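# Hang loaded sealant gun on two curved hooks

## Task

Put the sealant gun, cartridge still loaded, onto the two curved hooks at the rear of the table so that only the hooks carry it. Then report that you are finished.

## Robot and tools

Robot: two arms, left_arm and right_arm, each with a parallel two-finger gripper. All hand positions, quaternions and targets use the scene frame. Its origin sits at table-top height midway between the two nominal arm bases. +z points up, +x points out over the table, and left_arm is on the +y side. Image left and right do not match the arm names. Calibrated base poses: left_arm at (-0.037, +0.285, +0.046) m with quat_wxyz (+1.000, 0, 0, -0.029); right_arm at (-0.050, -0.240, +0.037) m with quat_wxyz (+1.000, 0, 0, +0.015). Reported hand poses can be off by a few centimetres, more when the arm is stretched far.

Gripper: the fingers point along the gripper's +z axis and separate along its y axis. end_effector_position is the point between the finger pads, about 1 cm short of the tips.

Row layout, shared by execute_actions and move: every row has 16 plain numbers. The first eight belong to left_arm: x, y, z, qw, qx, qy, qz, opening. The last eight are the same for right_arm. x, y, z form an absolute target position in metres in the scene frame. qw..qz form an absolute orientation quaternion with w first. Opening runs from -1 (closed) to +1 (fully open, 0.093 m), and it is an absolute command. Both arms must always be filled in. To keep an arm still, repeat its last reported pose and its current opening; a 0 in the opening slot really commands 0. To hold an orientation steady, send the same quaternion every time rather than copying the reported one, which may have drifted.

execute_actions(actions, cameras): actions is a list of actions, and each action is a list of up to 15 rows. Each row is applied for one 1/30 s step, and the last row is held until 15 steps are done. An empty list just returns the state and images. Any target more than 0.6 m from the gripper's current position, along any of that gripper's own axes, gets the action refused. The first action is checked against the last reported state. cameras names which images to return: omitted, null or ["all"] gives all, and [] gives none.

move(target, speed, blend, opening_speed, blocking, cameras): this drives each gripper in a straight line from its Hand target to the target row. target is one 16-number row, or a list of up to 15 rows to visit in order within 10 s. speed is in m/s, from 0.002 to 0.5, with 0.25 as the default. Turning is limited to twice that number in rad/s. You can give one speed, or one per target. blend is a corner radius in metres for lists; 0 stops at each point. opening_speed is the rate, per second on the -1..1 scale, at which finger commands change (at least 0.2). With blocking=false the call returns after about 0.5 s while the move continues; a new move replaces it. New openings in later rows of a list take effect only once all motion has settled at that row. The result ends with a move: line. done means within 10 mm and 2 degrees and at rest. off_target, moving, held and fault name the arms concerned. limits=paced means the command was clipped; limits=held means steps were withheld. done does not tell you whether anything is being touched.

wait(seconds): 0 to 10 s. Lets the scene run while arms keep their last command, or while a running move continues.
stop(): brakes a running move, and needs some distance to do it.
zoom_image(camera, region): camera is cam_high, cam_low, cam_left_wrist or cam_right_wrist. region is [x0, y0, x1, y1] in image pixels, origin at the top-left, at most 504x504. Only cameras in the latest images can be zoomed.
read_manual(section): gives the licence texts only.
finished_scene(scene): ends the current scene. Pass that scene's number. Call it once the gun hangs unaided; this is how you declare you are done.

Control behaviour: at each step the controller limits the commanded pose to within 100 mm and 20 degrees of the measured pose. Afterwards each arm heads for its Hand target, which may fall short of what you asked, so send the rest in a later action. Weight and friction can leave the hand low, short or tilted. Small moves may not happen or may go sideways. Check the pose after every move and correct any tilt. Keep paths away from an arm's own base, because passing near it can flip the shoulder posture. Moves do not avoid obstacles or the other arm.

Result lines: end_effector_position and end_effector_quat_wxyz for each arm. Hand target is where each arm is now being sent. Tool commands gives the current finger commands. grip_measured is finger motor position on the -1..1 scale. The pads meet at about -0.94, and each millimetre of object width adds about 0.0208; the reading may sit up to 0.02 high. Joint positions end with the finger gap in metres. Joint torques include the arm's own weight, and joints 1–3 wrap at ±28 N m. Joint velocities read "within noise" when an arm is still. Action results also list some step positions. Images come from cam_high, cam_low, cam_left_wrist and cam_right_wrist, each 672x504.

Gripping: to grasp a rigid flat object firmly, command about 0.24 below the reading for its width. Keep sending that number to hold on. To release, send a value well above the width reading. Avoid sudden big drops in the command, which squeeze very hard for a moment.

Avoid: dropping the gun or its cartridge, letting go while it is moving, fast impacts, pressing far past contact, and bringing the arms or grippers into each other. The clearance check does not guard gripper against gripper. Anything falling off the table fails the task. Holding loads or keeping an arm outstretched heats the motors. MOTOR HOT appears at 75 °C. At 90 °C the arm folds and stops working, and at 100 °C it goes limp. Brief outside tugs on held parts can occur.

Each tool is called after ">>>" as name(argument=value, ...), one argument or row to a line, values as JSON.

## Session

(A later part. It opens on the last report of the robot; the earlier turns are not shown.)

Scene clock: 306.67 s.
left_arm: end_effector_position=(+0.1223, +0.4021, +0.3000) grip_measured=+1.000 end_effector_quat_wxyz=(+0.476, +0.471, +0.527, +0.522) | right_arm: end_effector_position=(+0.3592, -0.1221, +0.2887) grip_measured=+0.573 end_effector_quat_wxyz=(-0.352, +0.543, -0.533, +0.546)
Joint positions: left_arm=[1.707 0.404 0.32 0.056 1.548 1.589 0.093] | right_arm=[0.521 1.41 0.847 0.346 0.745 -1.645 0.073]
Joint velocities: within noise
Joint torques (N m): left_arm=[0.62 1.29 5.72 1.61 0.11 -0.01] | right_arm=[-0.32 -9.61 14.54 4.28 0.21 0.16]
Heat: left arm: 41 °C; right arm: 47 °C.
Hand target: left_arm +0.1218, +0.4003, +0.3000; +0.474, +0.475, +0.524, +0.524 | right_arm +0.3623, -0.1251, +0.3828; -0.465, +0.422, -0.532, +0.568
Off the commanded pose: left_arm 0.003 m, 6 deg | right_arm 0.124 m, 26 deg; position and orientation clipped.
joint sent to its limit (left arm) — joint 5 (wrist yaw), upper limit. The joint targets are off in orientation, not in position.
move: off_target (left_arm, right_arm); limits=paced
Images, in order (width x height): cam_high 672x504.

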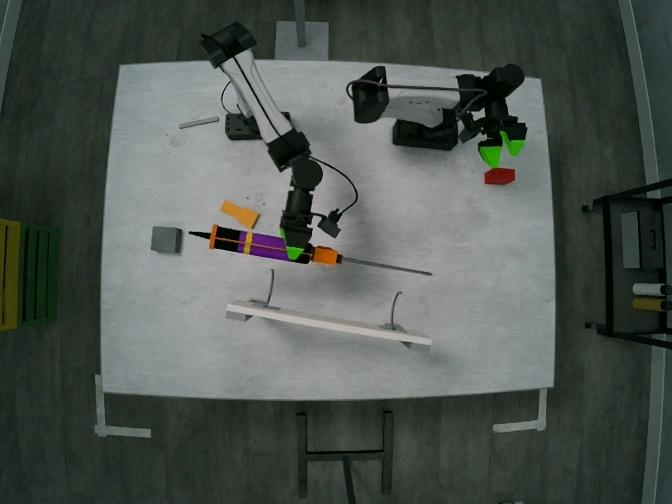

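>>> move(
  target=[
    [0.12, 0.40, 0.30, 0.5, 0.5, 0.5, 0.5, 1, 0.25, -0.12, 0.45, 0.5018, -0.3750, 0.5225, -0.5783, 0.2],
    [0.12, 0.40, 0.30, 0.5, 0.5, 0.5, 0.5, 1, 0.38, -0.118, 0.45, 0.5018, -0.3750, 0.5225, -0.5783, 0.2],
  ],
  speed=[0.25,0.15],
  blend=0.01,
  cameras=["cam_high"],
)

Scene clock: 340.27 s.
left_arm: end_effector_position=(+0.1223, +0.4021, +0.3000) grip_measured=+1.000 end_effector_quat_wxyz=(+0.476, +0.471, +0.527, +0.522) | right_arm: end_effector_position=(+0.3678, -0.1200, +0.3424) grip_measured=+0.573 end_effector_quat_wxyz=(-0.382, +0.506, -0.535, +0.559)
Joint positions: left_arm=[1.707 0.404 0.32 0.056 1.548 1.589 0.093] | right_arm=[0.52 1.403 0.982 0.305 0.76 -1.648 0.073]
Joint velocities: within noise
Joint torques (N m): left_arm=[0.68 1.37 5.67 1.59 0.12 -0.02] | right_arm=[-0.08 -9.81 14.61 4.28 0.08 0.19]
Heat: left arm: 41 °C; right arm: 59 °C.
Hand target: left_arm +0.1218, +0.4003, +0.3000; +0.474, +0.475, +0.524, +0.524 | right_arm +0.3615, -0.1261, +0.4364; -0.495, +0.385, -0.527, +0.573
Off the commanded pose: left_arm 0.003 m, 6 deg | right_arm 0.108 m, 21 deg; position and orientation clipped.
joint sent to its limit (left arm) — joint 5 (wrist yaw), upper limit. The joint targets are off in orientation, not in position.
move: off_target (left_arm, right_arm); limits=paced
Images, in order (width x height): cam_high 672x504.

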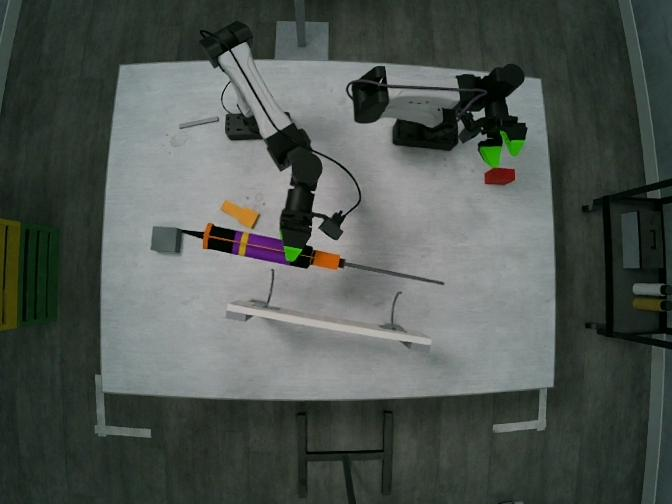

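>>> move(
  target=[
    [0.12, 0.40, 0.30, 0.5, 0.5, 0.5, 0.5, 1, 0.458, -0.113, 0.45, 0.5018, -0.3750, 0.5225, -0.5783, 0.2],
  ],
  speed=0.15,
  cameras=["cam_high","cam_low","cam_right_wrist"],
)

Scene clock: 348.70 s.
left_arm: end_effector_position=(+0.1223, +0.4021, +0.3000) grip_measured=+1.000 end_effector_quat_wxyz=(+0.476, +0.471, +0.527, +0.522) | right_arm: end_effector_position=(+0.4259, -0.1174, +0.2840) grip_measured=+0.573 end_effector_quat_wxyz=(-0.363, +0.527, -0.549, +0.538)
Joint positions: left_arm=[1.707 0.404 0.32 0.056 1.548 1.589 0.093] | right_arm=[0.436 1.653 1.057 0.394 0.668 -1.615 0.073]
Joint velocities: within noise
Joint torques (N m): left_arm=[0.62 1.31 5.75 1.62 0.12 -0.03] | right_arm=[-0.27 -12.62 12.89 4.5 0.17 0.14]
Heat: left arm: 41 °C; right arm: 61 °C.
Hand target: left_arm +0.1218, +0.4003, +0.3000; +0.474, +0.475, +0.524, +0.524 | right_arm +0.4273, -0.1214, +0.3789; -0.475, +0.409, -0.535, +0.567
Off the commanded pose: left_arm 0.003 m, 6 deg | right_arm 0.169 m, 24 deg; position and orientation clipped.
joint sent to its limit (left arm) — joint 5 (wrist yaw), upper limit. The joint targets are off in orientation, not in position.
move: off_target (left_arm, right_arm); limits=paced
camera_calibration:
cam_right_wrist: T_world_to_cam=[[0.140614, 0.1604, 0.976985, -0.321457], [-0.59592, -0.774309, 0.212894, 0.13615], [0.790637, -0.612141, -0.0132934, -0.320646], [0, 0, 0, 1]] pos_world=[0.379851, -0.0392968, 0.28081]
Images, in order (width x height): cam_high 672x504, cam_low 672x504, cam_right_wrist 672x504.

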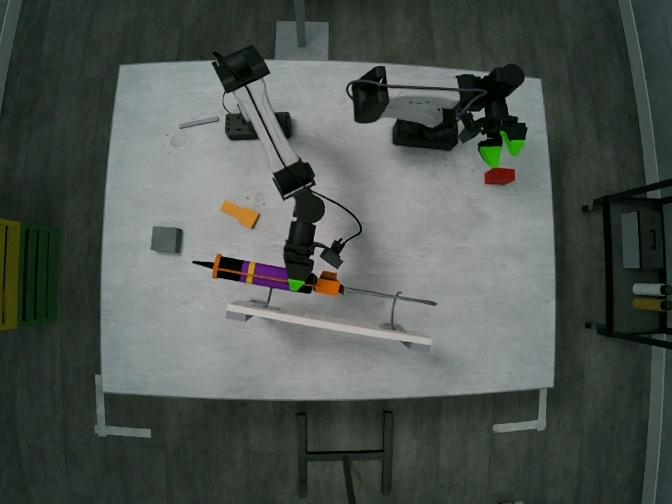

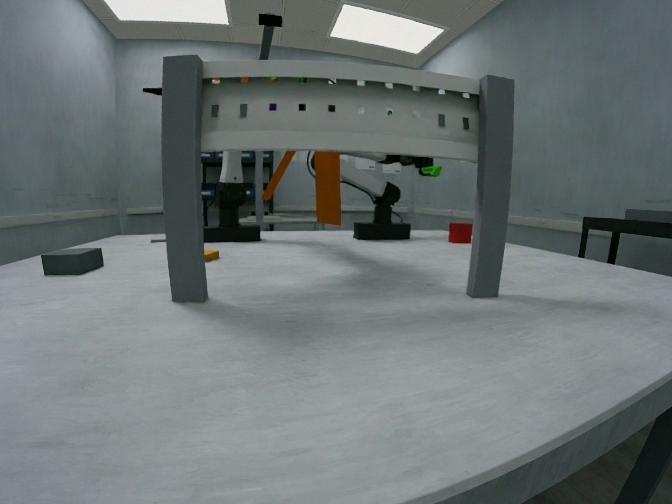

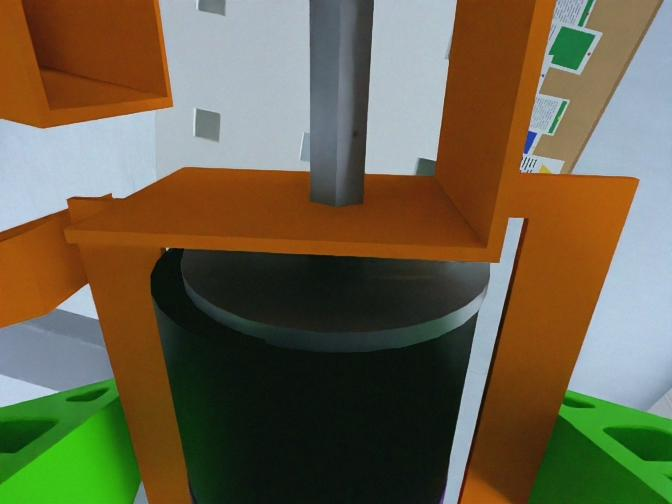

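>>> zoom_image(
  camera="cam_high",
  region=[190, 240, 450, 350],
)

Scaled by 1.938 from the camera's 672x504 image, which has a finer 960x720 frame.

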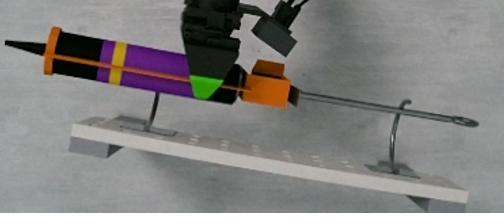

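>>> move(
  target=[
    [0.12, 0.40, 0.30, 0.5, 0.5, 0.5, 0.5, 1, 0.456, -0.113, 0.36, 0.5018, -0.3750, 0.5225, -0.5783, 0.2],
  ],
  speed=0.06,
  cameras=["cam_high","cam_right_wrist"],
)

Scene clock: 369.33 s.
left_arm: end_effector_position=(+0.1223, +0.4021, +0.3000) grip_measured=+1.000 end_effector_quat_wxyz=(+0.476, +0.471, +0.527, +0.522) | right_arm: end_effector_position=(+0.4460, -0.1121, +0.2723) grip_measured=+0.573 end_effector_quat_wxyz=(+0.398, -0.491, +0.550, -0.546)
Joint positions: left_arm=[1.707 0.404 0.32 0.056 1.548 1.589 0.093] | right_arm=[0.427 1.767 1.057 0.6 0.667 -1.602 0.073]
Joint velocities: within noise
Joint torques (N m): left_arm=[0.64 1.32 5.75 1.6 0.12 -0.02] | right_arm=[-0.24 -13.56 10.58 4.56 0.11 0.01]
Heat: left arm: 41 °C; right arm: 63 °C.
Hand target: left_arm +0.1218, +0.4003, +0.3000; +0.474, +0.475, +0.524, +0.524 | right_arm +0.4435, -0.1180, +0.3568; +0.497, -0.381, +0.530, -0.573
Off the commanded pose: left_arm 0.003 m, 6 deg | right_arm 0.088 m, 18 deg.
joint sent to its limit (left arm) — joint 5 (wrist yaw), upper limit. The joint targets are off in orientation, not in position.
move: off_target (left_arm, right_arm); limits=paced
camera_calibration:
cam_right_wrist: T_world_to_cam=[[0.0576552, 0.105668, 0.992729, -0.287105], [-0.617628, -0.777472, 0.118626, 0.189752], [0.784354, -0.619977, 0.020438, -0.340723], [0, 0, 0, 1]] pos_world=[0.400997, -0.0333753, 0.269472]
Images, in order (width x height): cam_high 672x504, cam_right_wrist 672x504.

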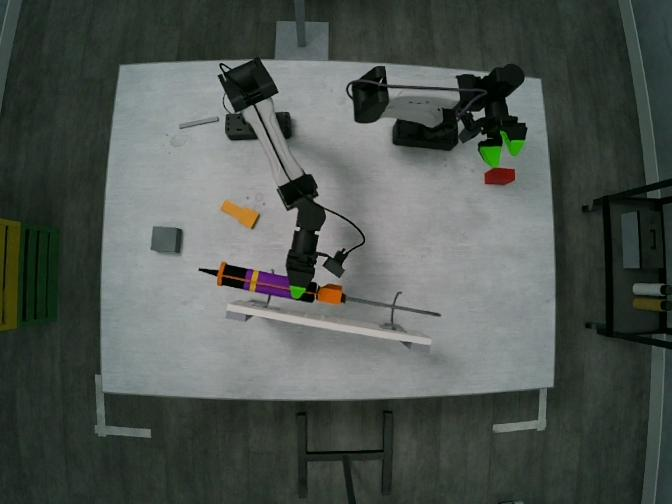

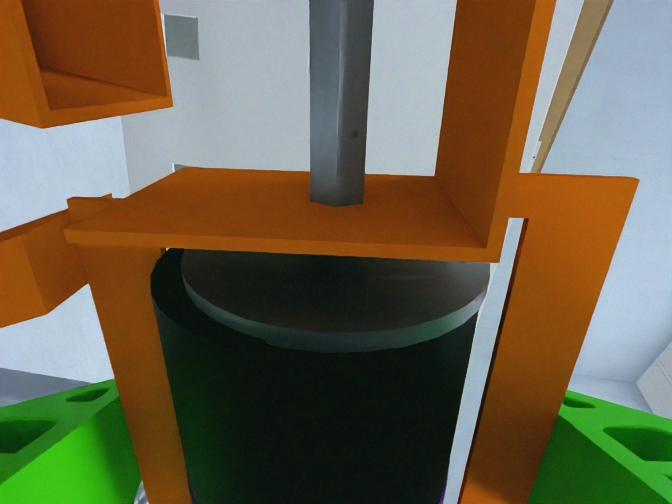

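>>> move(
  target=[
    [0.12, 0.40, 0.30, 0.5, 0.5, 0.5, 0.5, 1, 0.449, -0.114, 0.31, 0.4604, -0.4220, 0.5276, -0.5758, 0.2],
    [0.12, 0.40, 0.30, 0.5, 0.5, 0.5, 0.5, 1, 0.446, -0.114, 0.265, 0.4250, -0.4600, 0.5268, -0.5765, 0.2],
  ],
  speed=0.06,
  blend=0.02,
  cameras=["cam_high","cam_right_wrist"],
)

Scene clock: 385.13 s.
left_arm: end_effector_position=(+0.1223, +0.4021, +0.3000) grip_measured=+1.000 end_effector_quat_wxyz=(+0.476, +0.471, +0.527, +0.522) | right_arm: end_effector_position=(+0.4442, -0.1133, +0.2477) grip_measured=+0.573 end_effector_quat_wxyz=(+0.396, -0.491, +0.529, -0.567)
Joint positions: left_arm=[1.707 0.404 0.32 0.056 1.548 1.589 0.093] | right_arm=[0.427 1.832 0.972 0.805 0.669 -1.675 0.073]
Joint velocities: within noise
Joint torques (N m): left_arm=[0.68 1.36 5.7 1.58 0.11 0] | right_arm=[0.02 -9.62 6.54 2.97 0.06 0.05]
Heat: left arm: 41 °C; right arm: 69 °C.
Hand target: left_arm +0.1218, +0.4003, +0.3000; +0.474, +0.475, +0.524, +0.524 | right_arm +0.4453, -0.1143, +0.2647; -0.424, +0.461, -0.527, +0.575
Off the commanded pose: left_arm 0.003 m, 6 deg | right_arm 0.017 m, 5 deg.
joint sent to its limit (left arm) — joint 5 (wrist yaw), upper limit. The joint targets are off in orientation, not in position.
move: off_target (left_arm, right_arm)
camera_calibration:
cam_right_wrist: T_world_to_cam=[[0.0233633, 0.152508, 0.988026, -0.240711], [-0.619747, -0.773275, 0.134014, 0.188319], [0.784454, -0.615457, 0.0764499, -0.352962], [0, 0, 0, 1]] pos_world=[0.399216, -0.0349006, 0.239575]
Images, in order (width x height): cam_high 672x504, cam_right_wrist 672x504.

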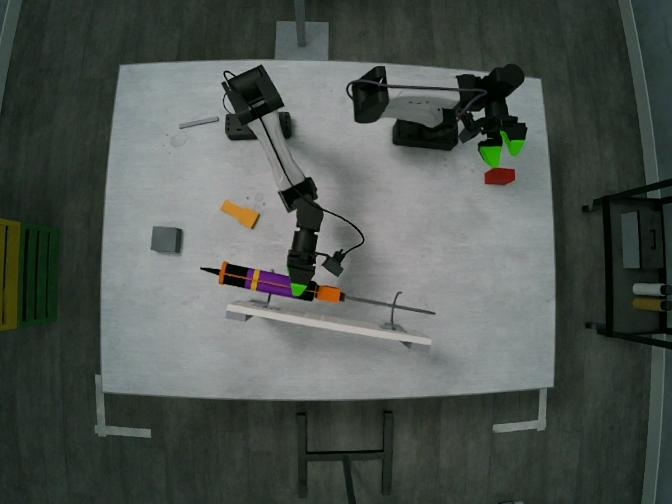

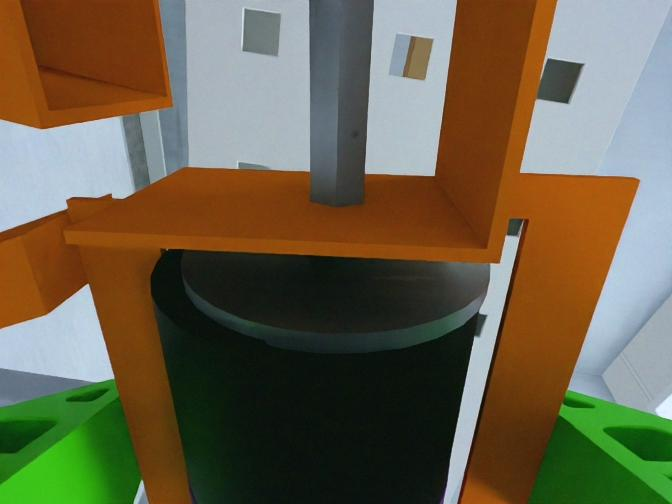

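>>> move(
  target=[
    [0.12, 0.40, 0.30, 0.5, 0.5, 0.5, 0.5, 1, 0.446, -0.114, 0.247, 0.4095, -0.4723, 0.5263, -0.5765, 0.2],
  ],
  speed=0.06,
  cameras=["cam_low"],
)

Scene clock: 392.07 s.
left_arm: end_effector_position=(+0.1223, +0.4021, +0.3000) grip_measured=+1.000 end_effector_quat_wxyz=(+0.476, +0.471, +0.527, +0.522) | right_arm: end_effector_position=(+0.4455, -0.1130, +0.2463) grip_measured=+0.573 end_effector_quat_wxyz=(+0.401, -0.485, +0.524, -0.574)
Joint positions: left_arm=[1.707 0.404 0.32 0.056 1.548 1.589 0.093] | right_arm=[0.427 1.854 0.965 0.864 0.672 -1.693 0.073]
Joint velocities: within noise
Joint torques (N m): left_arm=[0.64 1.28 5.72 1.58 0.11 -0.03] | right_arm=[0.17 -8.7 5.83 2.52 0.08 0.12]
Heat: left arm: 40 °C; right arm: 65 °C.
Hand target: left_arm +0.1218, +0.4003, +0.3000; +0.474, +0.475, +0.524, +0.524 | right_arm +0.4459, -0.1140, +0.2470; -0.409, +0.473, -0.527, +0.576
Off the commanded pose: left_arm 0.003 m, 6 deg | right_arm 0.001 m, 2 deg.
joint sent to its limit (left arm) — joint 5 (wrist yaw), upper limit. The joint targets are off in orientation, not in position.
move: off_target (left_arm)
Images, in order (width x height): cam_low 672x504.

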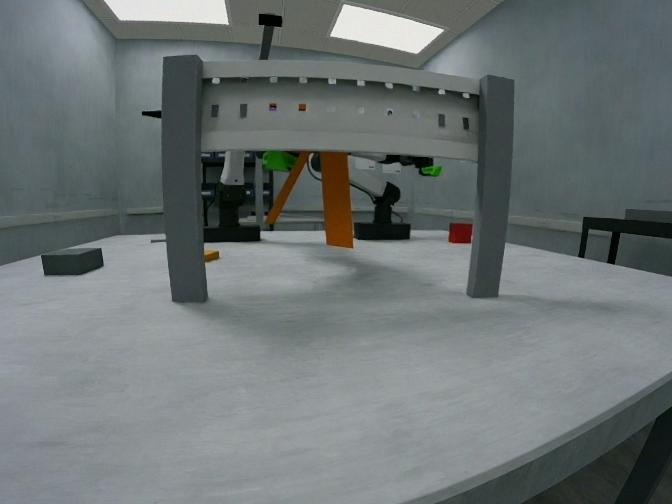

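>>> move(
  target=[
    [0.12, 0.40, 0.30, 0.5, 0.5, 0.5, 0.5, 1, 0.446, -0.114, 0.252, 0.4095, -0.4723, 0.5263, -0.5765, 1],
  ],
  speed=0.06,
  opening_speed=0.5,
  cameras=["cam_right_wrist","cam_high"],
)

Scene clock: 404.73 s.
left_arm: end_effector_position=(+0.1223, +0.4021, +0.3000) grip_measured=+1.000 end_effector_quat_wxyz=(+0.476, +0.471, +0.527, +0.522) | right_arm: end_effector_position=(+0.4455, -0.1134, +0.2498) grip_measured=+1.000 end_effector_quat_wxyz=(+0.406, -0.478, +0.524, -0.577)
Joint positions: left_arm=[1.707 0.404 0.32 0.056 1.548 1.589 0.093] | right_arm=[0.427 1.855 0.965 0.882 0.674 -1.693 0.093]
Joint velocities: within noise
Joint torques (N m): left_arm=[0.62 1.37 5.72 1.6 0.12 -0.02] | right_arm=[0.14 -9.85 6.38 2.14 0.06 0.1]
Heat: left arm: 40 °C; right arm: 59 °C.
Hand target: left_arm +0.1218, +0.4003, +0.3000; +0.474, +0.475, +0.524, +0.524 | right_arm +0.4460, -0.1140, +0.2520; -0.410, +0.472, -0.526, +0.576
Off the commanded pose: left_arm 0.003 m, 6 deg | right_arm 0.002 m, 1 deg.
joint sent to its limit (left arm) — joint 5 (wrist yaw), upper limit. The joint targets are off in orientation, not in position.
move: off_target (left_arm)
camera_calibration:
cam_right_wrist: T_world_to_cam=[[-0.0141191, 0.149663, 0.988636, -0.226575], [-0.627895, -0.770808, 0.10772, 0.199191], [0.77817, -0.619239, 0.104856, -0.358893], [0, 0, 0, 1]] pos_world=[0.401151, -0.0347924, 0.240175]
Images, in order (width x height): cam_high 672x504, cam_right_wrist 672x504.

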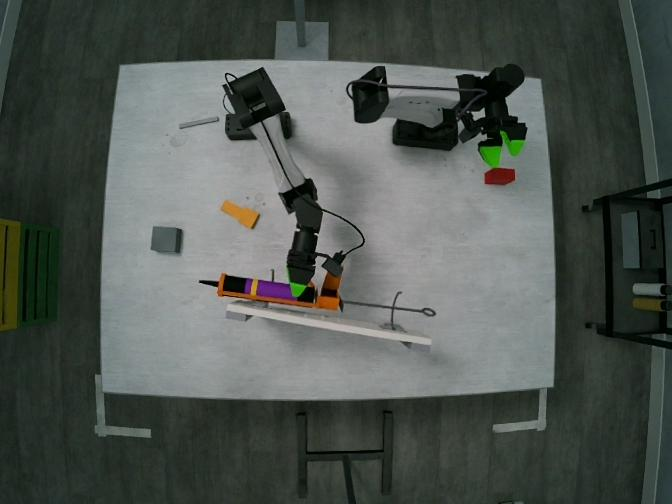

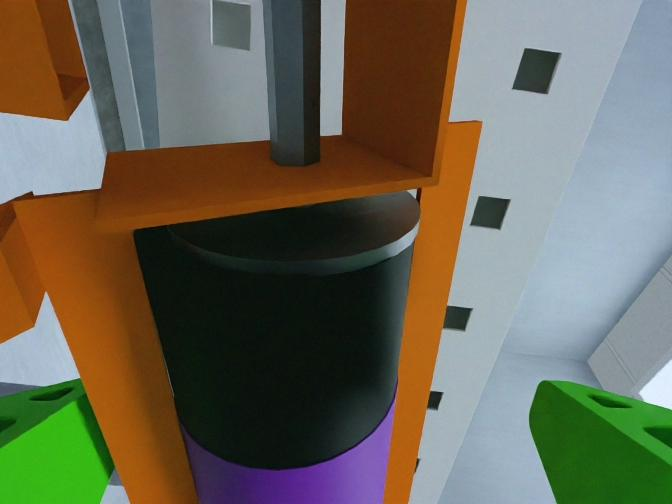

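>>> move(
  target=[
    [0.12, 0.40, 0.30, 0.5, 0.5, 0.5, 0.5, 1, 0.447, -0.114, 0.232, 0.4095, -0.4723, 0.5263, -0.5765, 1],
  ],
  speed=0.04,
  cameras=["cam_right_wrist","cam_high"],
)

Scene clock: 416.50 s.
left_arm: end_effector_position=(+0.1223, +0.4021, +0.3000) grip_measured=+1.000 end_effector_quat_wxyz=(+0.476, +0.471, +0.527, +0.522) | right_arm: end_effector_position=(+0.4467, -0.1144, +0.2480) grip_measured=+1.000 end_effector_quat_wxyz=(-0.418, +0.460, -0.523, +0.583)
Joint positions: left_arm=[1.707 0.404 0.32 0.056 1.548 1.589 0.093] | right_arm=[0.426 1.888 0.956 0.969 0.682 -1.693 0.093]
Joint velocities: within noise
Joint torques (N m): left_arm=[0.62 1.31 5.75 1.61 0.12 -0.03] | right_arm=[0.14 -7.95 4.94 2.01 -0.05 0.11]
Heat: left arm: 40 °C; right arm: 55 °C.
Hand target: left_arm +0.1218, +0.4003, +0.3000; +0.474, +0.475, +0.524, +0.524 | right_arm +0.4466, -0.1141, +0.2321; -0.409, +0.472, -0.526, +0.576
Off the commanded pose: left_arm 0.003 m, 6 deg | right_arm 0.016 m, 2 deg.
joint sent to its limit (left arm) — joint 5 (wrist yaw), upper limit. The joint targets are off in orientation, not in position.
move: off_target (left_arm, right_arm)
camera_calibration:
cam_right_wrist: T_world_to_cam=[[-0.0524756, 0.13037, 0.990076, -0.21004], [-0.638141, -0.766984, 0.0671717, 0.214469], [0.768129, -0.628283, 0.123442, -0.361433], [0, 0, 0, 1]] pos_world=[0.403467, -0.0352052, 0.238165]
Images, in order (width x height): cam_high 672x504, cam_right_wrist 672x504.

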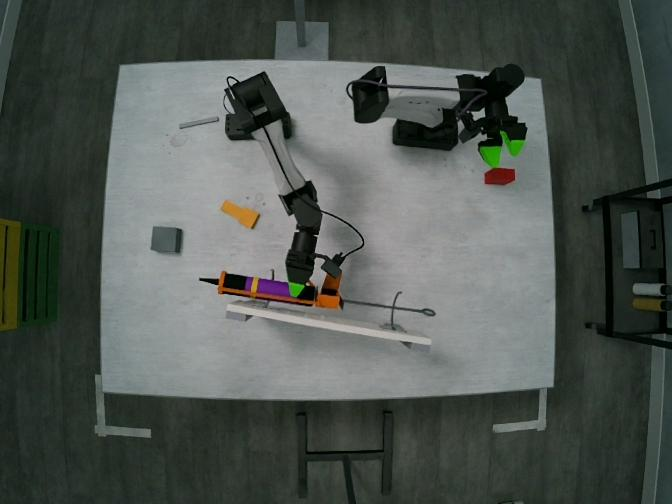

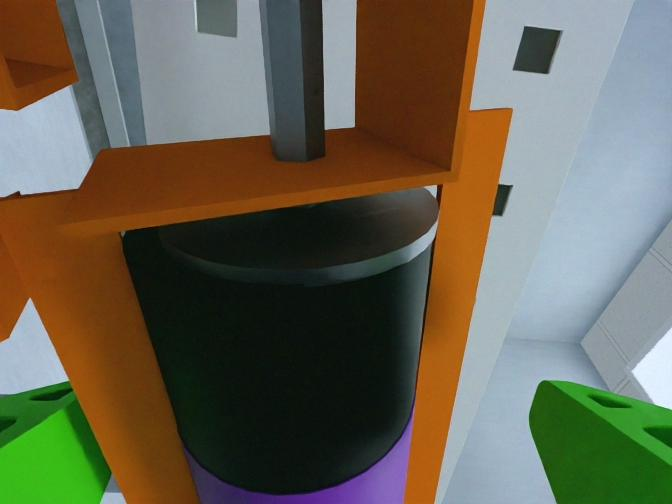

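>>> move(
  target=[
    [0.12, 0.40, 0.30, 0.5, 0.5, 0.5, 0.5, 1, 0.447, -0.114, 0.250, 0.4095, -0.4723, 0.5263, -0.5765, 1],
    [0.12, 0.40, 0.30, 0.5, 0.5, 0.5, 0.5, 1, 0.412, -0.108, 0.248, 0.4095, -0.4723, 0.5263, -0.5765, 1],
  ],
  speed=0.05,
  blend=0.005,
  cameras=["cam_right_wrist","cam_high"],
)

Scene clock: 434.67 s.
left_arm: end_effector_position=(+0.1223, +0.4021, +0.3000) grip_measured=+1.000 end_effector_quat_wxyz=(+0.476, +0.471, +0.527, +0.522) | right_arm: end_effector_position=(+0.4179, -0.1085, +0.2395) grip_measured=+1.000 end_effector_quat_wxyz=(+0.401, -0.479, +0.525, -0.577)
Joint positions: left_arm=[1.707 0.404 0.32 0.056 1.548 1.589 0.093] | right_arm=[0.477 1.808 0.858 0.935 0.73 -1.693 0.093]
Joint velocities: within noise
Joint torques (N m): left_arm=[0.66 1.29 5.72 1.59 0.12 -0.01] | right_arm=[0.83 -12.25 4.9 2.01 0.09 0.11]
Heat: left arm: 40 °C; right arm: 51 °C.
Hand target: left_arm +0.1218, +0.4003, +0.3000; +0.474, +0.475, +0.524, +0.524 | right_arm +0.4123, -0.1080, +0.2478; +0.410, -0.472, +0.526, -0.576
Off the commanded pose: left_arm 0.003 m, 6 deg | right_arm 0.010 m, 1 deg.
joint sent to its limit (left arm) — joint 5 (wrist yaw), upper limit. The joint targets are off in orientation, not in position.
move: off_target (left_arm)
camera_calibration:
cam_right_wrist: T_world_to_cam=[[-0.00714102, 0.153605, 0.988106, -0.219946], [-0.631903, -0.766529, 0.114594, 0.187274], [0.775014, -0.623569, 0.102538, -0.331955], [0, 0, 0, 1]] pos_world=[0.374038, -0.029661, 0.229908]
Images, in order (width x height): cam_high 672x504, cam_right_wrist 672x504.

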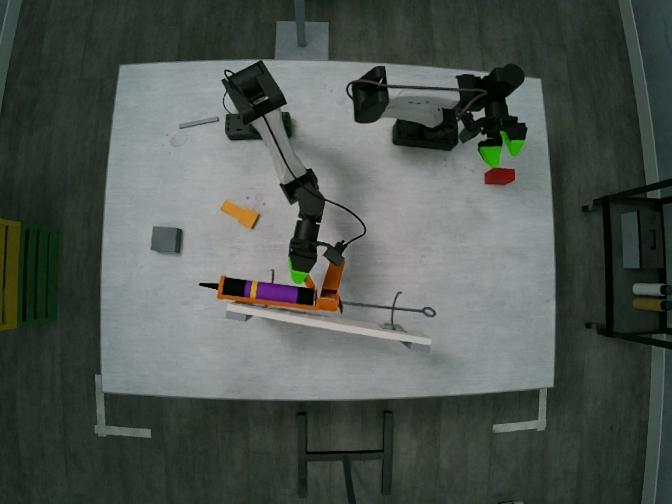

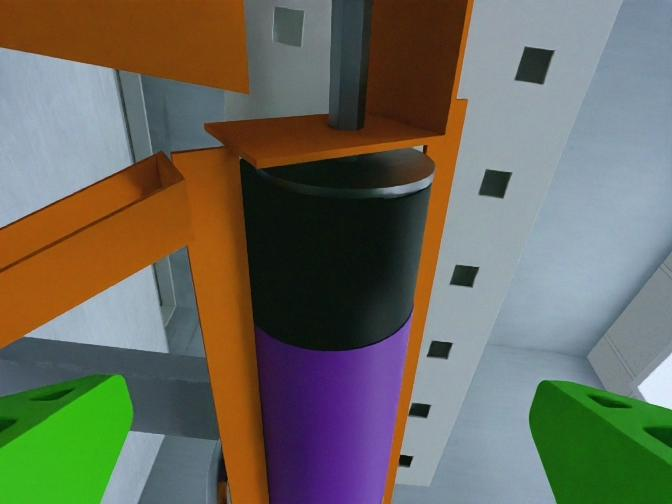

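>>> move(
  target=[
    [0.12, 0.40, 0.30, 0.5, 0.5, 0.5, 0.5, 1, 0.36, -0.105, 0.249, 0.4095, -0.4723, 0.5263, -0.5765, 1],
    [0.12, 0.40, 0.30, 0.5, 0.5, 0.5, 0.5, 1, 0.28, -0.115, 0.27, 0.4095, -0.4723, 0.5263, -0.5765, 1],
  ],
  speed=0.06,
  blend=0.01,
)

Scene clock: 446.30 s.
left_arm: end_effector_position=(+0.1223, +0.4021, +0.3000) grip_measured=+1.000 end_effector_quat_wxyz=(+0.476, +0.471, +0.527, +0.522) | right_arm: end_effector_position=(+0.2839, -0.1124, +0.2698) grip_measured=+1.000 end_effector_quat_wxyz=(+0.409, -0.475, +0.523, -0.577)
Joint positions: left_arm=[1.707 0.404 0.32 0.056 1.548 1.589 0.093] | right_arm=[0.738 1.296 0.491 0.805 0.984 -1.692 0.093]
Joint velocities: within noise
Joint torques (N m): left_arm=[0.66 1.32 5.71 1.6 0.12 -0.04] | right_arm=[0.69 -6.24 5.35 1.83 0.1 0.1]
Heat: left arm: 40 °C; right arm: 51 °C.
Hand target: left_arm +0.1218, +0.4003, +0.3000; +0.474, +0.475, +0.524, +0.524 | right_arm +0.2801, -0.1150, +0.2700; -0.410, +0.472, -0.526, +0.577
Off the commanded pose: left_arm 0.003 m, 6 deg | right_arm 0.005 m, 1 deg.
joint sent to its limit (left arm) — joint 5 (wrist yaw), upper limit. The joint targets are off in orientation, not in position.
move: off_target (left_arm)
camera_calibration:
cam_left_wrist: T_world_to_cam=[[0.00777999, -0.0199887, -0.99977, 0.308046], [-0.512393, 0.858491, -0.0211514, -0.235412], [0.858716, 0.512439, -0.00356303, -0.226058], [0, 0, 0, 1]] pos_world=[0.0710995, 0.324097, 0.302191]
cam_right_wrist: T_world_to_cam=[[-0.0220472, 0.144807, 0.989214, -0.247248], [-0.627826, -0.77203, 0.0990215, 0.0985069], [0.778042, -0.618871, 0.107935, -0.235424], [0, 0, 0, 1]] pos_world=[0.239563, -0.0338434, 0.260237]

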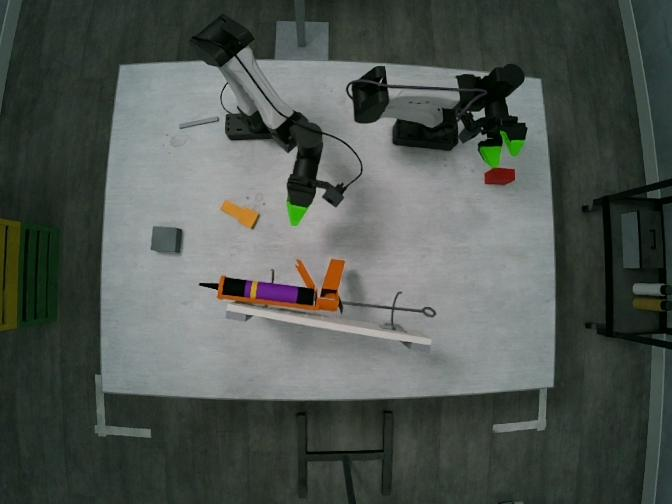

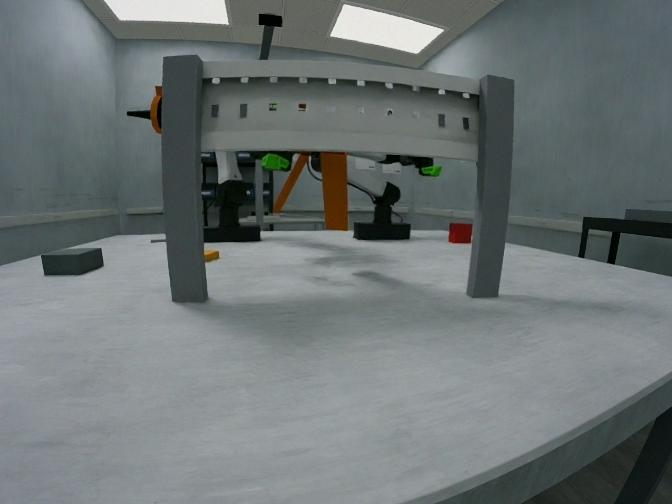

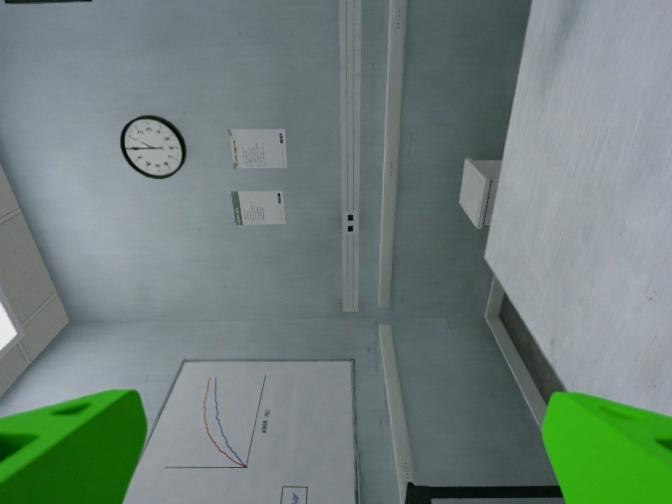

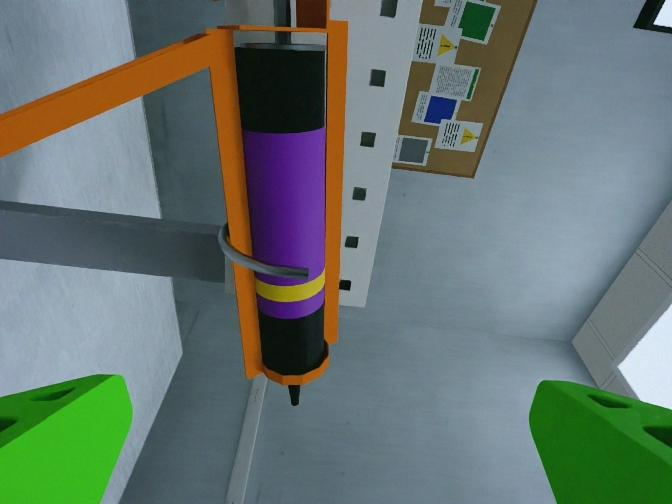

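>>> zoom_image(
  camera="cam_high",
  region=[190, 250, 450, 350],
)

>>> zoom_image(
  camera="cam_low",
  region=[110, 60, 280, 180],
)

Scaled by 1.938 from the camera's 672x504 image, which has a finer 960x720 frame.

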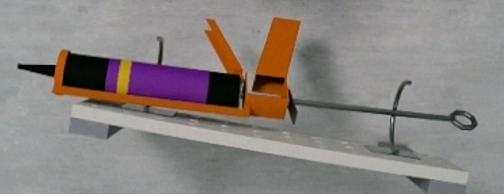

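Scaled by 2.965 from the camera's 672x504 image, which has a finer 960x720 frame.

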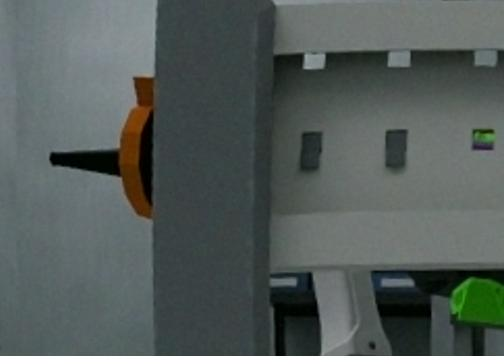

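>>> move(
  target=[
    [0.26, 0.36, 0.32, 0.612, 0.354, 0.612, -0.354, 1, 0.28, -0.115, 0.27, 0.4095, -0.4723, 0.5263, -0.5765, 1],
  ],
  speed=0.25,
  cameras=["cam_left_wrist","cam_high"],
)

>>> zoom_image(
  camera="cam_left_wrist",
  region=[200, 50, 600, 350],
)

Scene clock: 491.83 s.
left_arm: end_effector_position=(+0.2570, +0.3577, +0.3188) grip_measured=+1.000 end_effector_quat_wxyz=(+0.626, +0.291, +0.681, -0.243) | right_arm: end_effector_position=(+0.2839, -0.1126, +0.2695) grip_measured=+1.000 end_effector_quat_wxyz=(+0.409, -0.476, +0.523, -0.577)
Joint positions: left_arm=[0.885 1.607 1.298 -1.578 1.468 1.923 0.093] | right_arm=[0.738 1.296 0.491 0.804 0.985 -1.692 0.093]
Joint velocities: within noise
Joint torques (N m): left_arm=[-0.35 -4.63 6.35 -0.11 0.8 -0.09] | right_arm=[0.66 -6.23 5.45 1.83 0.13 0.1]
Heat: left arm: 40 °C; right arm: 49 °C.
Hand target: left_arm +0.2604, +0.3595, +0.3199; +0.626, +0.285, +0.681, -0.251 | right_arm +0.2801, -0.1150, +0.2699; -0.410, +0.472, -0.526, +0.576
Off the commanded pose: left_arm 0.004 m, 17 deg | right_arm 0.005 m, 1 deg.
joint sent to its limit (left arm) — joint 4 (wrist pitch), lower limit. The joint targets are off in orientation, not in position.
move: off_target (left_arm)
camera_calibration:
cam_left_wrist: T_world_to_cam=[[-0.69668, -0.716996, -0.0235296, 0.444092], [-0.350547, 0.368864, -0.860846, 0.273328], [0.625903, -0.591486, -0.508321, 0.29665], [0, 0, 0, 1]] pos_world=[0.21953, 0.393056, 0.396536]
Images, in order (width x height): cam_high 672x504, cam_left_wrist 672x504.

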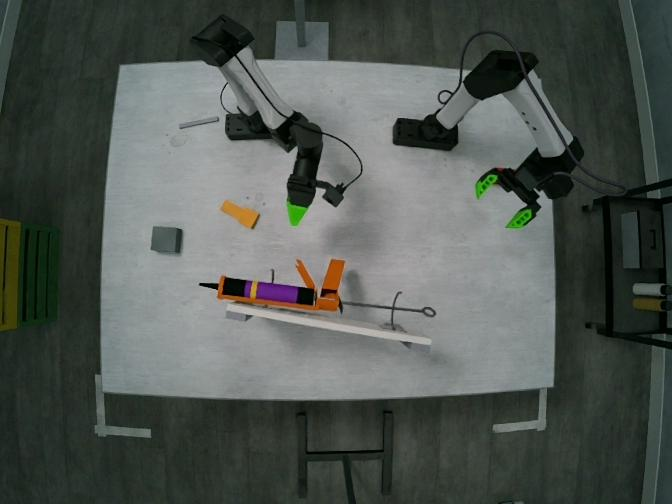

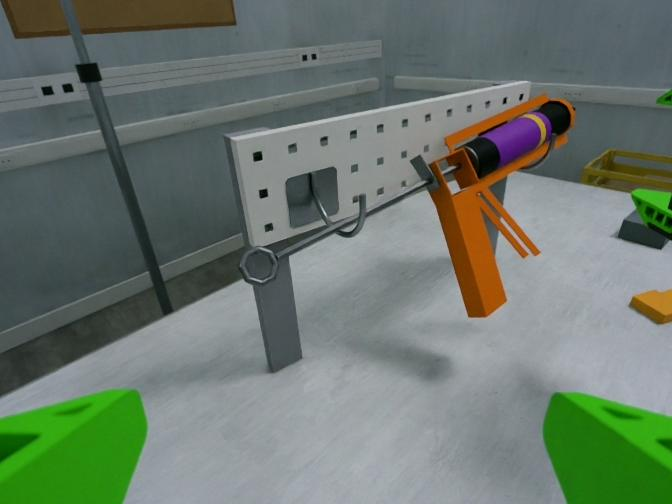

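Scaled by 1.260 from the camera's 672x504 image, which has a finer 960x720 frame.

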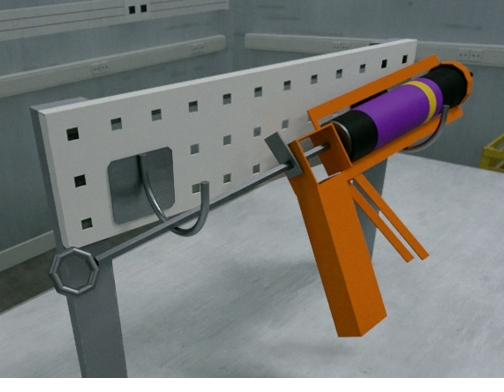

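>>> move(
  target=[
    [0.26, 0.36, 0.32, 0.612, 0.354, 0.612, -0.354, 1, 0.25, -0.06, 0.22, 0.5, -0.5, 0.5, -0.5, -1],
    [0.26, 0.36, 0.32, 0.612, 0.354, 0.612, -0.354, 1, 0.26, -0.018, 0.13, 0.5, -0.5, 0.5, -0.5, -1],
    [0.26, 0.36, 0.32, 0.612, 0.354, 0.612, -0.354, 1, 0.335, -0.018, 0.122, 0.5, -0.5, 0.5, -0.5, -1],
  ],
  speed=[0.2,0.2,0.1],
  opening_speed=1.5,
  cameras=["cam_left_wrist","cam_high","cam_right_wrist"],
)

Scene clock: 525.00 s.
left_arm: end_effector_position=(+0.2571, +0.3578, +0.3190) grip_measured=+1.000 end_effector_quat_wxyz=(+0.626, +0.291, +0.681, -0.244) | right_arm: end_effector_position=(+0.3314, -0.0213, +0.1234) grip_measured=-0.984 end_effector_quat_wxyz=(+0.500, -0.496, +0.505, -0.499)
Joint positions: left_arm=[0.885 1.607 1.298 -1.579 1.469 1.922 0.093] | right_arm=[0.771 2.172 0.613 1.556 0.81 -1.56 0]
Joint velocities: within noise
Joint torques (N m): left_arm=[-0.39 -4.62 6.38 -0.11 0.82 -0.09] | right_arm=[-0.14 -7.92 4.57 2 -0.11 -0.11]
Heat: left arm: 39 °C; right arm: 49 °C.
Hand target: left_arm +0.2604, +0.3595, +0.3198; +0.626, +0.285, +0.681, -0.251 | right_arm +0.3349, -0.0181, +0.1221; +0.500, -0.500, +0.500, -0.500
Off the commanded pose: left_arm 0.004 m, 17 deg | right_arm 0.005 m, 1 deg.
joint sent to its limit (left arm) — joint 4 (wrist pitch), lower limit. The joint targets are off in orientation, not in position.
move: off_target (left_arm)
camera_calibration:
cam_left_wrist: T_world_to_cam=[[-0.696329, -0.717396, -0.0216602, 0.44358], [-0.35118, 0.366877, -0.861437, 0.274565], [0.625938, -0.592237, -0.507402, 0.296698], [0, 0, 0, 1]] pos_world=[0.219585, 0.393206, 0.396674]
cam_right_wrist: T_world_to_cam=[[-0.0500224, 0.00861398, 0.998711, -0.10937], [-0.454968, -0.89038, -0.0151084, 0.167454], [0.889102, -0.455137, 0.048458, -0.226158], [0, 0, 0, 1]] pos_world=[0.271792, 0.0471069, 0.122718]
Images, in order (width x height): cam_high 672x504, cam_left_wrist 672x504, cam_right_wrist 672x504.

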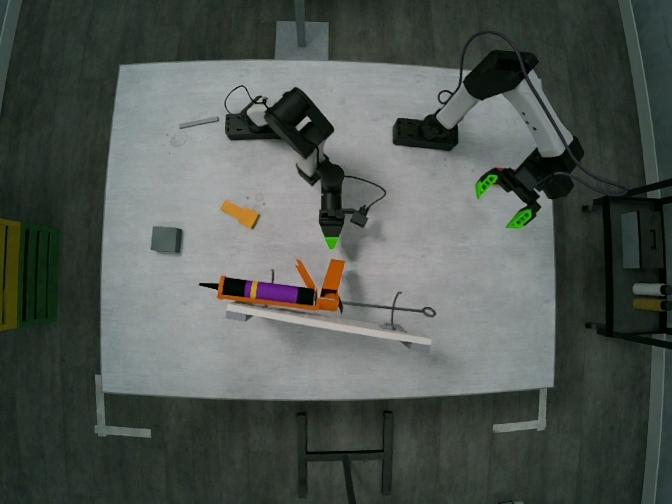

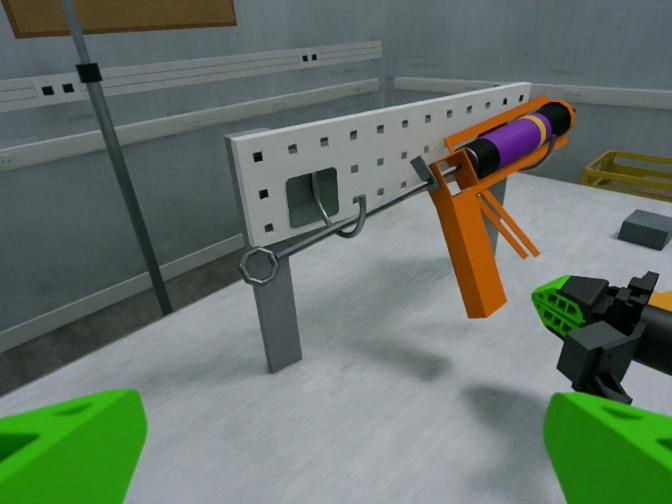

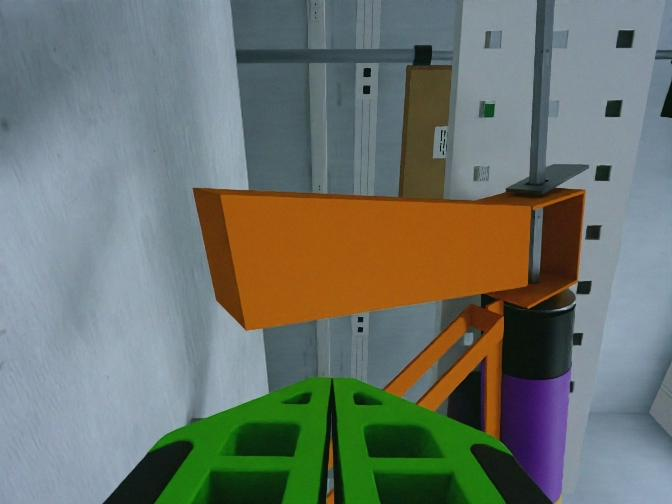

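>>> move(
  target=[
    [0.26, 0.36, 0.32, 0.612, 0.354, 0.612, -0.354, 1, 0.40, -0.018, 0.115, 0.5, -0.5, 0.5, -0.5, -1],
  ],
  speed=0.05,
  cameras=["cam_left_wrist","cam_right_wrist"],
)

Scene clock: 537.27 s.
left_arm: end_effector_position=(+0.2571, +0.3578, +0.3190) grip_measured=+1.000 end_effector_quat_wxyz=(+0.627, +0.291, +0.681, -0.244) | right_arm: end_effector_position=(+0.3947, -0.0205, +0.1166) grip_measured=-0.984 end_effector_quat_wxyz=(+0.500, -0.496, +0.505, -0.499)
Joint positions: left_arm=[0.885 1.607 1.298 -1.579 1.47 1.922 0.093] | right_arm=[0.644 2.27 0.823 1.446 0.682 -1.56 0]
Joint velocities: within noise
Joint torques (N m): left_arm=[-0.35 -4.6 6.24 -0.1 0.82 -0.09] | right_arm=[-0.27 -9.4 5.57 2 -0.15 -0.12]
Heat: left arm: 39 °C; right arm: 48 °C.
Hand target: left_arm +0.2604, +0.3595, +0.3198; +0.626, +0.285, +0.681, -0.251 | right_arm +0.3998, -0.0181, +0.1150; +0.500, -0.500, +0.500, -0.500
Off the commanded pose: left_arm 0.004 m, 17 deg | right_arm 0.006 m, 1 deg.
joint sent to its limit (left arm) — joint 4 (wrist pitch), lower limit. The joint targets are off in orientation, not in position.
move: off_target (left_arm)
camera_calibration:
cam_left_wrist: T_world_to_cam=[[-0.696238, -0.717484, -0.0216702, 0.443613], [-0.350994, 0.366624, -0.861621, 0.274721], [0.626144, -0.592287, -0.50709, 0.296589], [0, 0, 0, 1]] pos_world=[0.219578, 0.393231, 0.396716]
cam_right_wrist: T_world_to_cam=[[-0.051277, 0.00714547, 0.998659, -0.0989863], [-0.454608, -0.89053, -0.0169705, 0.196977], [0.889214, -0.454869, 0.0489121, -0.281811], [0, 0, 0, 1]] pos_world=[0.335063, 0.0479343, 0.11598]
Images, in order (width x height): cam_left_wrist 672x504, cam_right_wrist 672x504.

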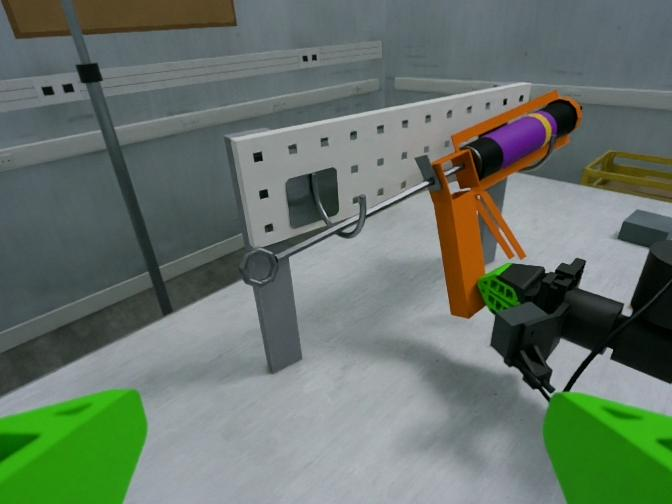

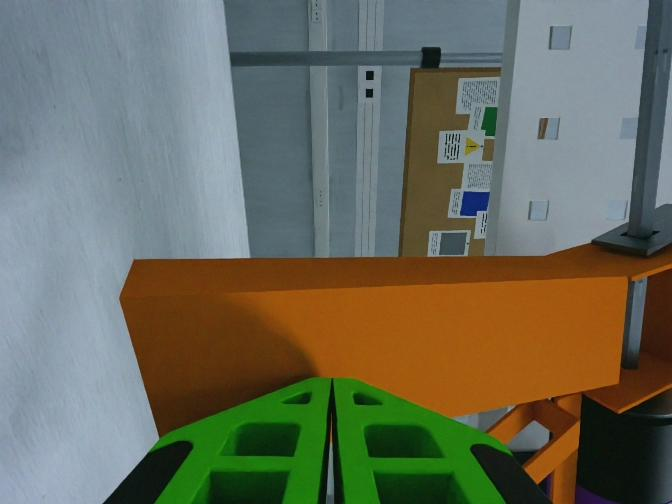

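>>> move(
  target=[
    [0.26, 0.36, 0.32, 0.612, 0.354, 0.612, -0.354, 1, 0.435, -0.018, 0.115, 0.5, -0.5, 0.5, -0.5, -1],
  ],
  speed=0.04,
  cameras=["cam_left_wrist"],
)

>>> zoom_image(
  camera="cam_left_wrist",
  region=[200, 50, 600, 350],
)

Scene clock: 546.37 s.
left_arm: end_effector_position=(+0.2571, +0.3578, +0.3190) grip_measured=+1.000 end_effector_quat_wxyz=(+0.626, +0.290, +0.681, -0.244) | right_arm: end_effector_position=(+0.4295, -0.0201, +0.1164) grip_measured=-0.984 end_effector_quat_wxyz=(+0.500, -0.496, +0.504, -0.499)
Joint positions: left_arm=[0.885 1.607 1.298 -1.579 1.47 1.921 0.093] | right_arm=[0.587 2.316 0.95 1.364 0.625 -1.561 0]
Joint velocities: within noise
Joint torques (N m): left_arm=[-0.34 -4.6 6.43 -0.09 0.8 -0.09] | right_arm=[-0.29 -10.14 6.16 2.04 -0.13 -0.12]
Heat: left arm: 38 °C; right arm: 47 °C.
Hand target: left_arm +0.2604, +0.3595, +0.3198; +0.626, +0.285, +0.681, -0.251 | right_arm +0.4348, -0.0182, +0.1150; +0.500, -0.500, +0.500, -0.500
Off the commanded pose: left_arm 0.004 m, 17 deg | right_arm 0.006 m, 1 deg.
joint sent to its limit (left arm) — joint 4 (wrist pitch), lower limit. The joint targets are off in orientation, not in position.
move: off_target (left_arm)
camera_calibration:
cam_left_wrist: T_world_to_cam=[[-0.696217, -0.717515, -0.0212905, 0.443497], [-0.351236, 0.366377, -0.861627, 0.274874], [0.626031, -0.592402, -0.507096, 0.296661], [0, 0, 0, 1]] pos_world=[0.219597, 0.393251, 0.396716]
Images, in order (width x height): cam_left_wrist 672x504.

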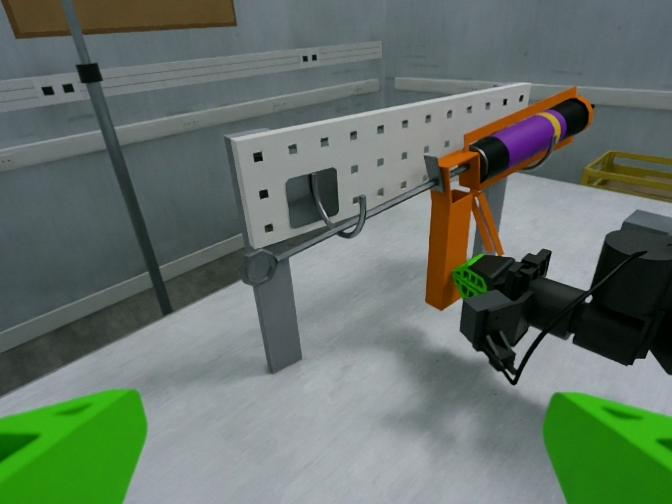

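Scaled by 1.260 from the camera's 672x504 image, which has a finer 960x720 frame.

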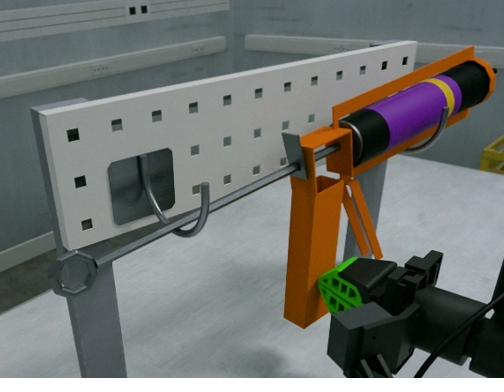

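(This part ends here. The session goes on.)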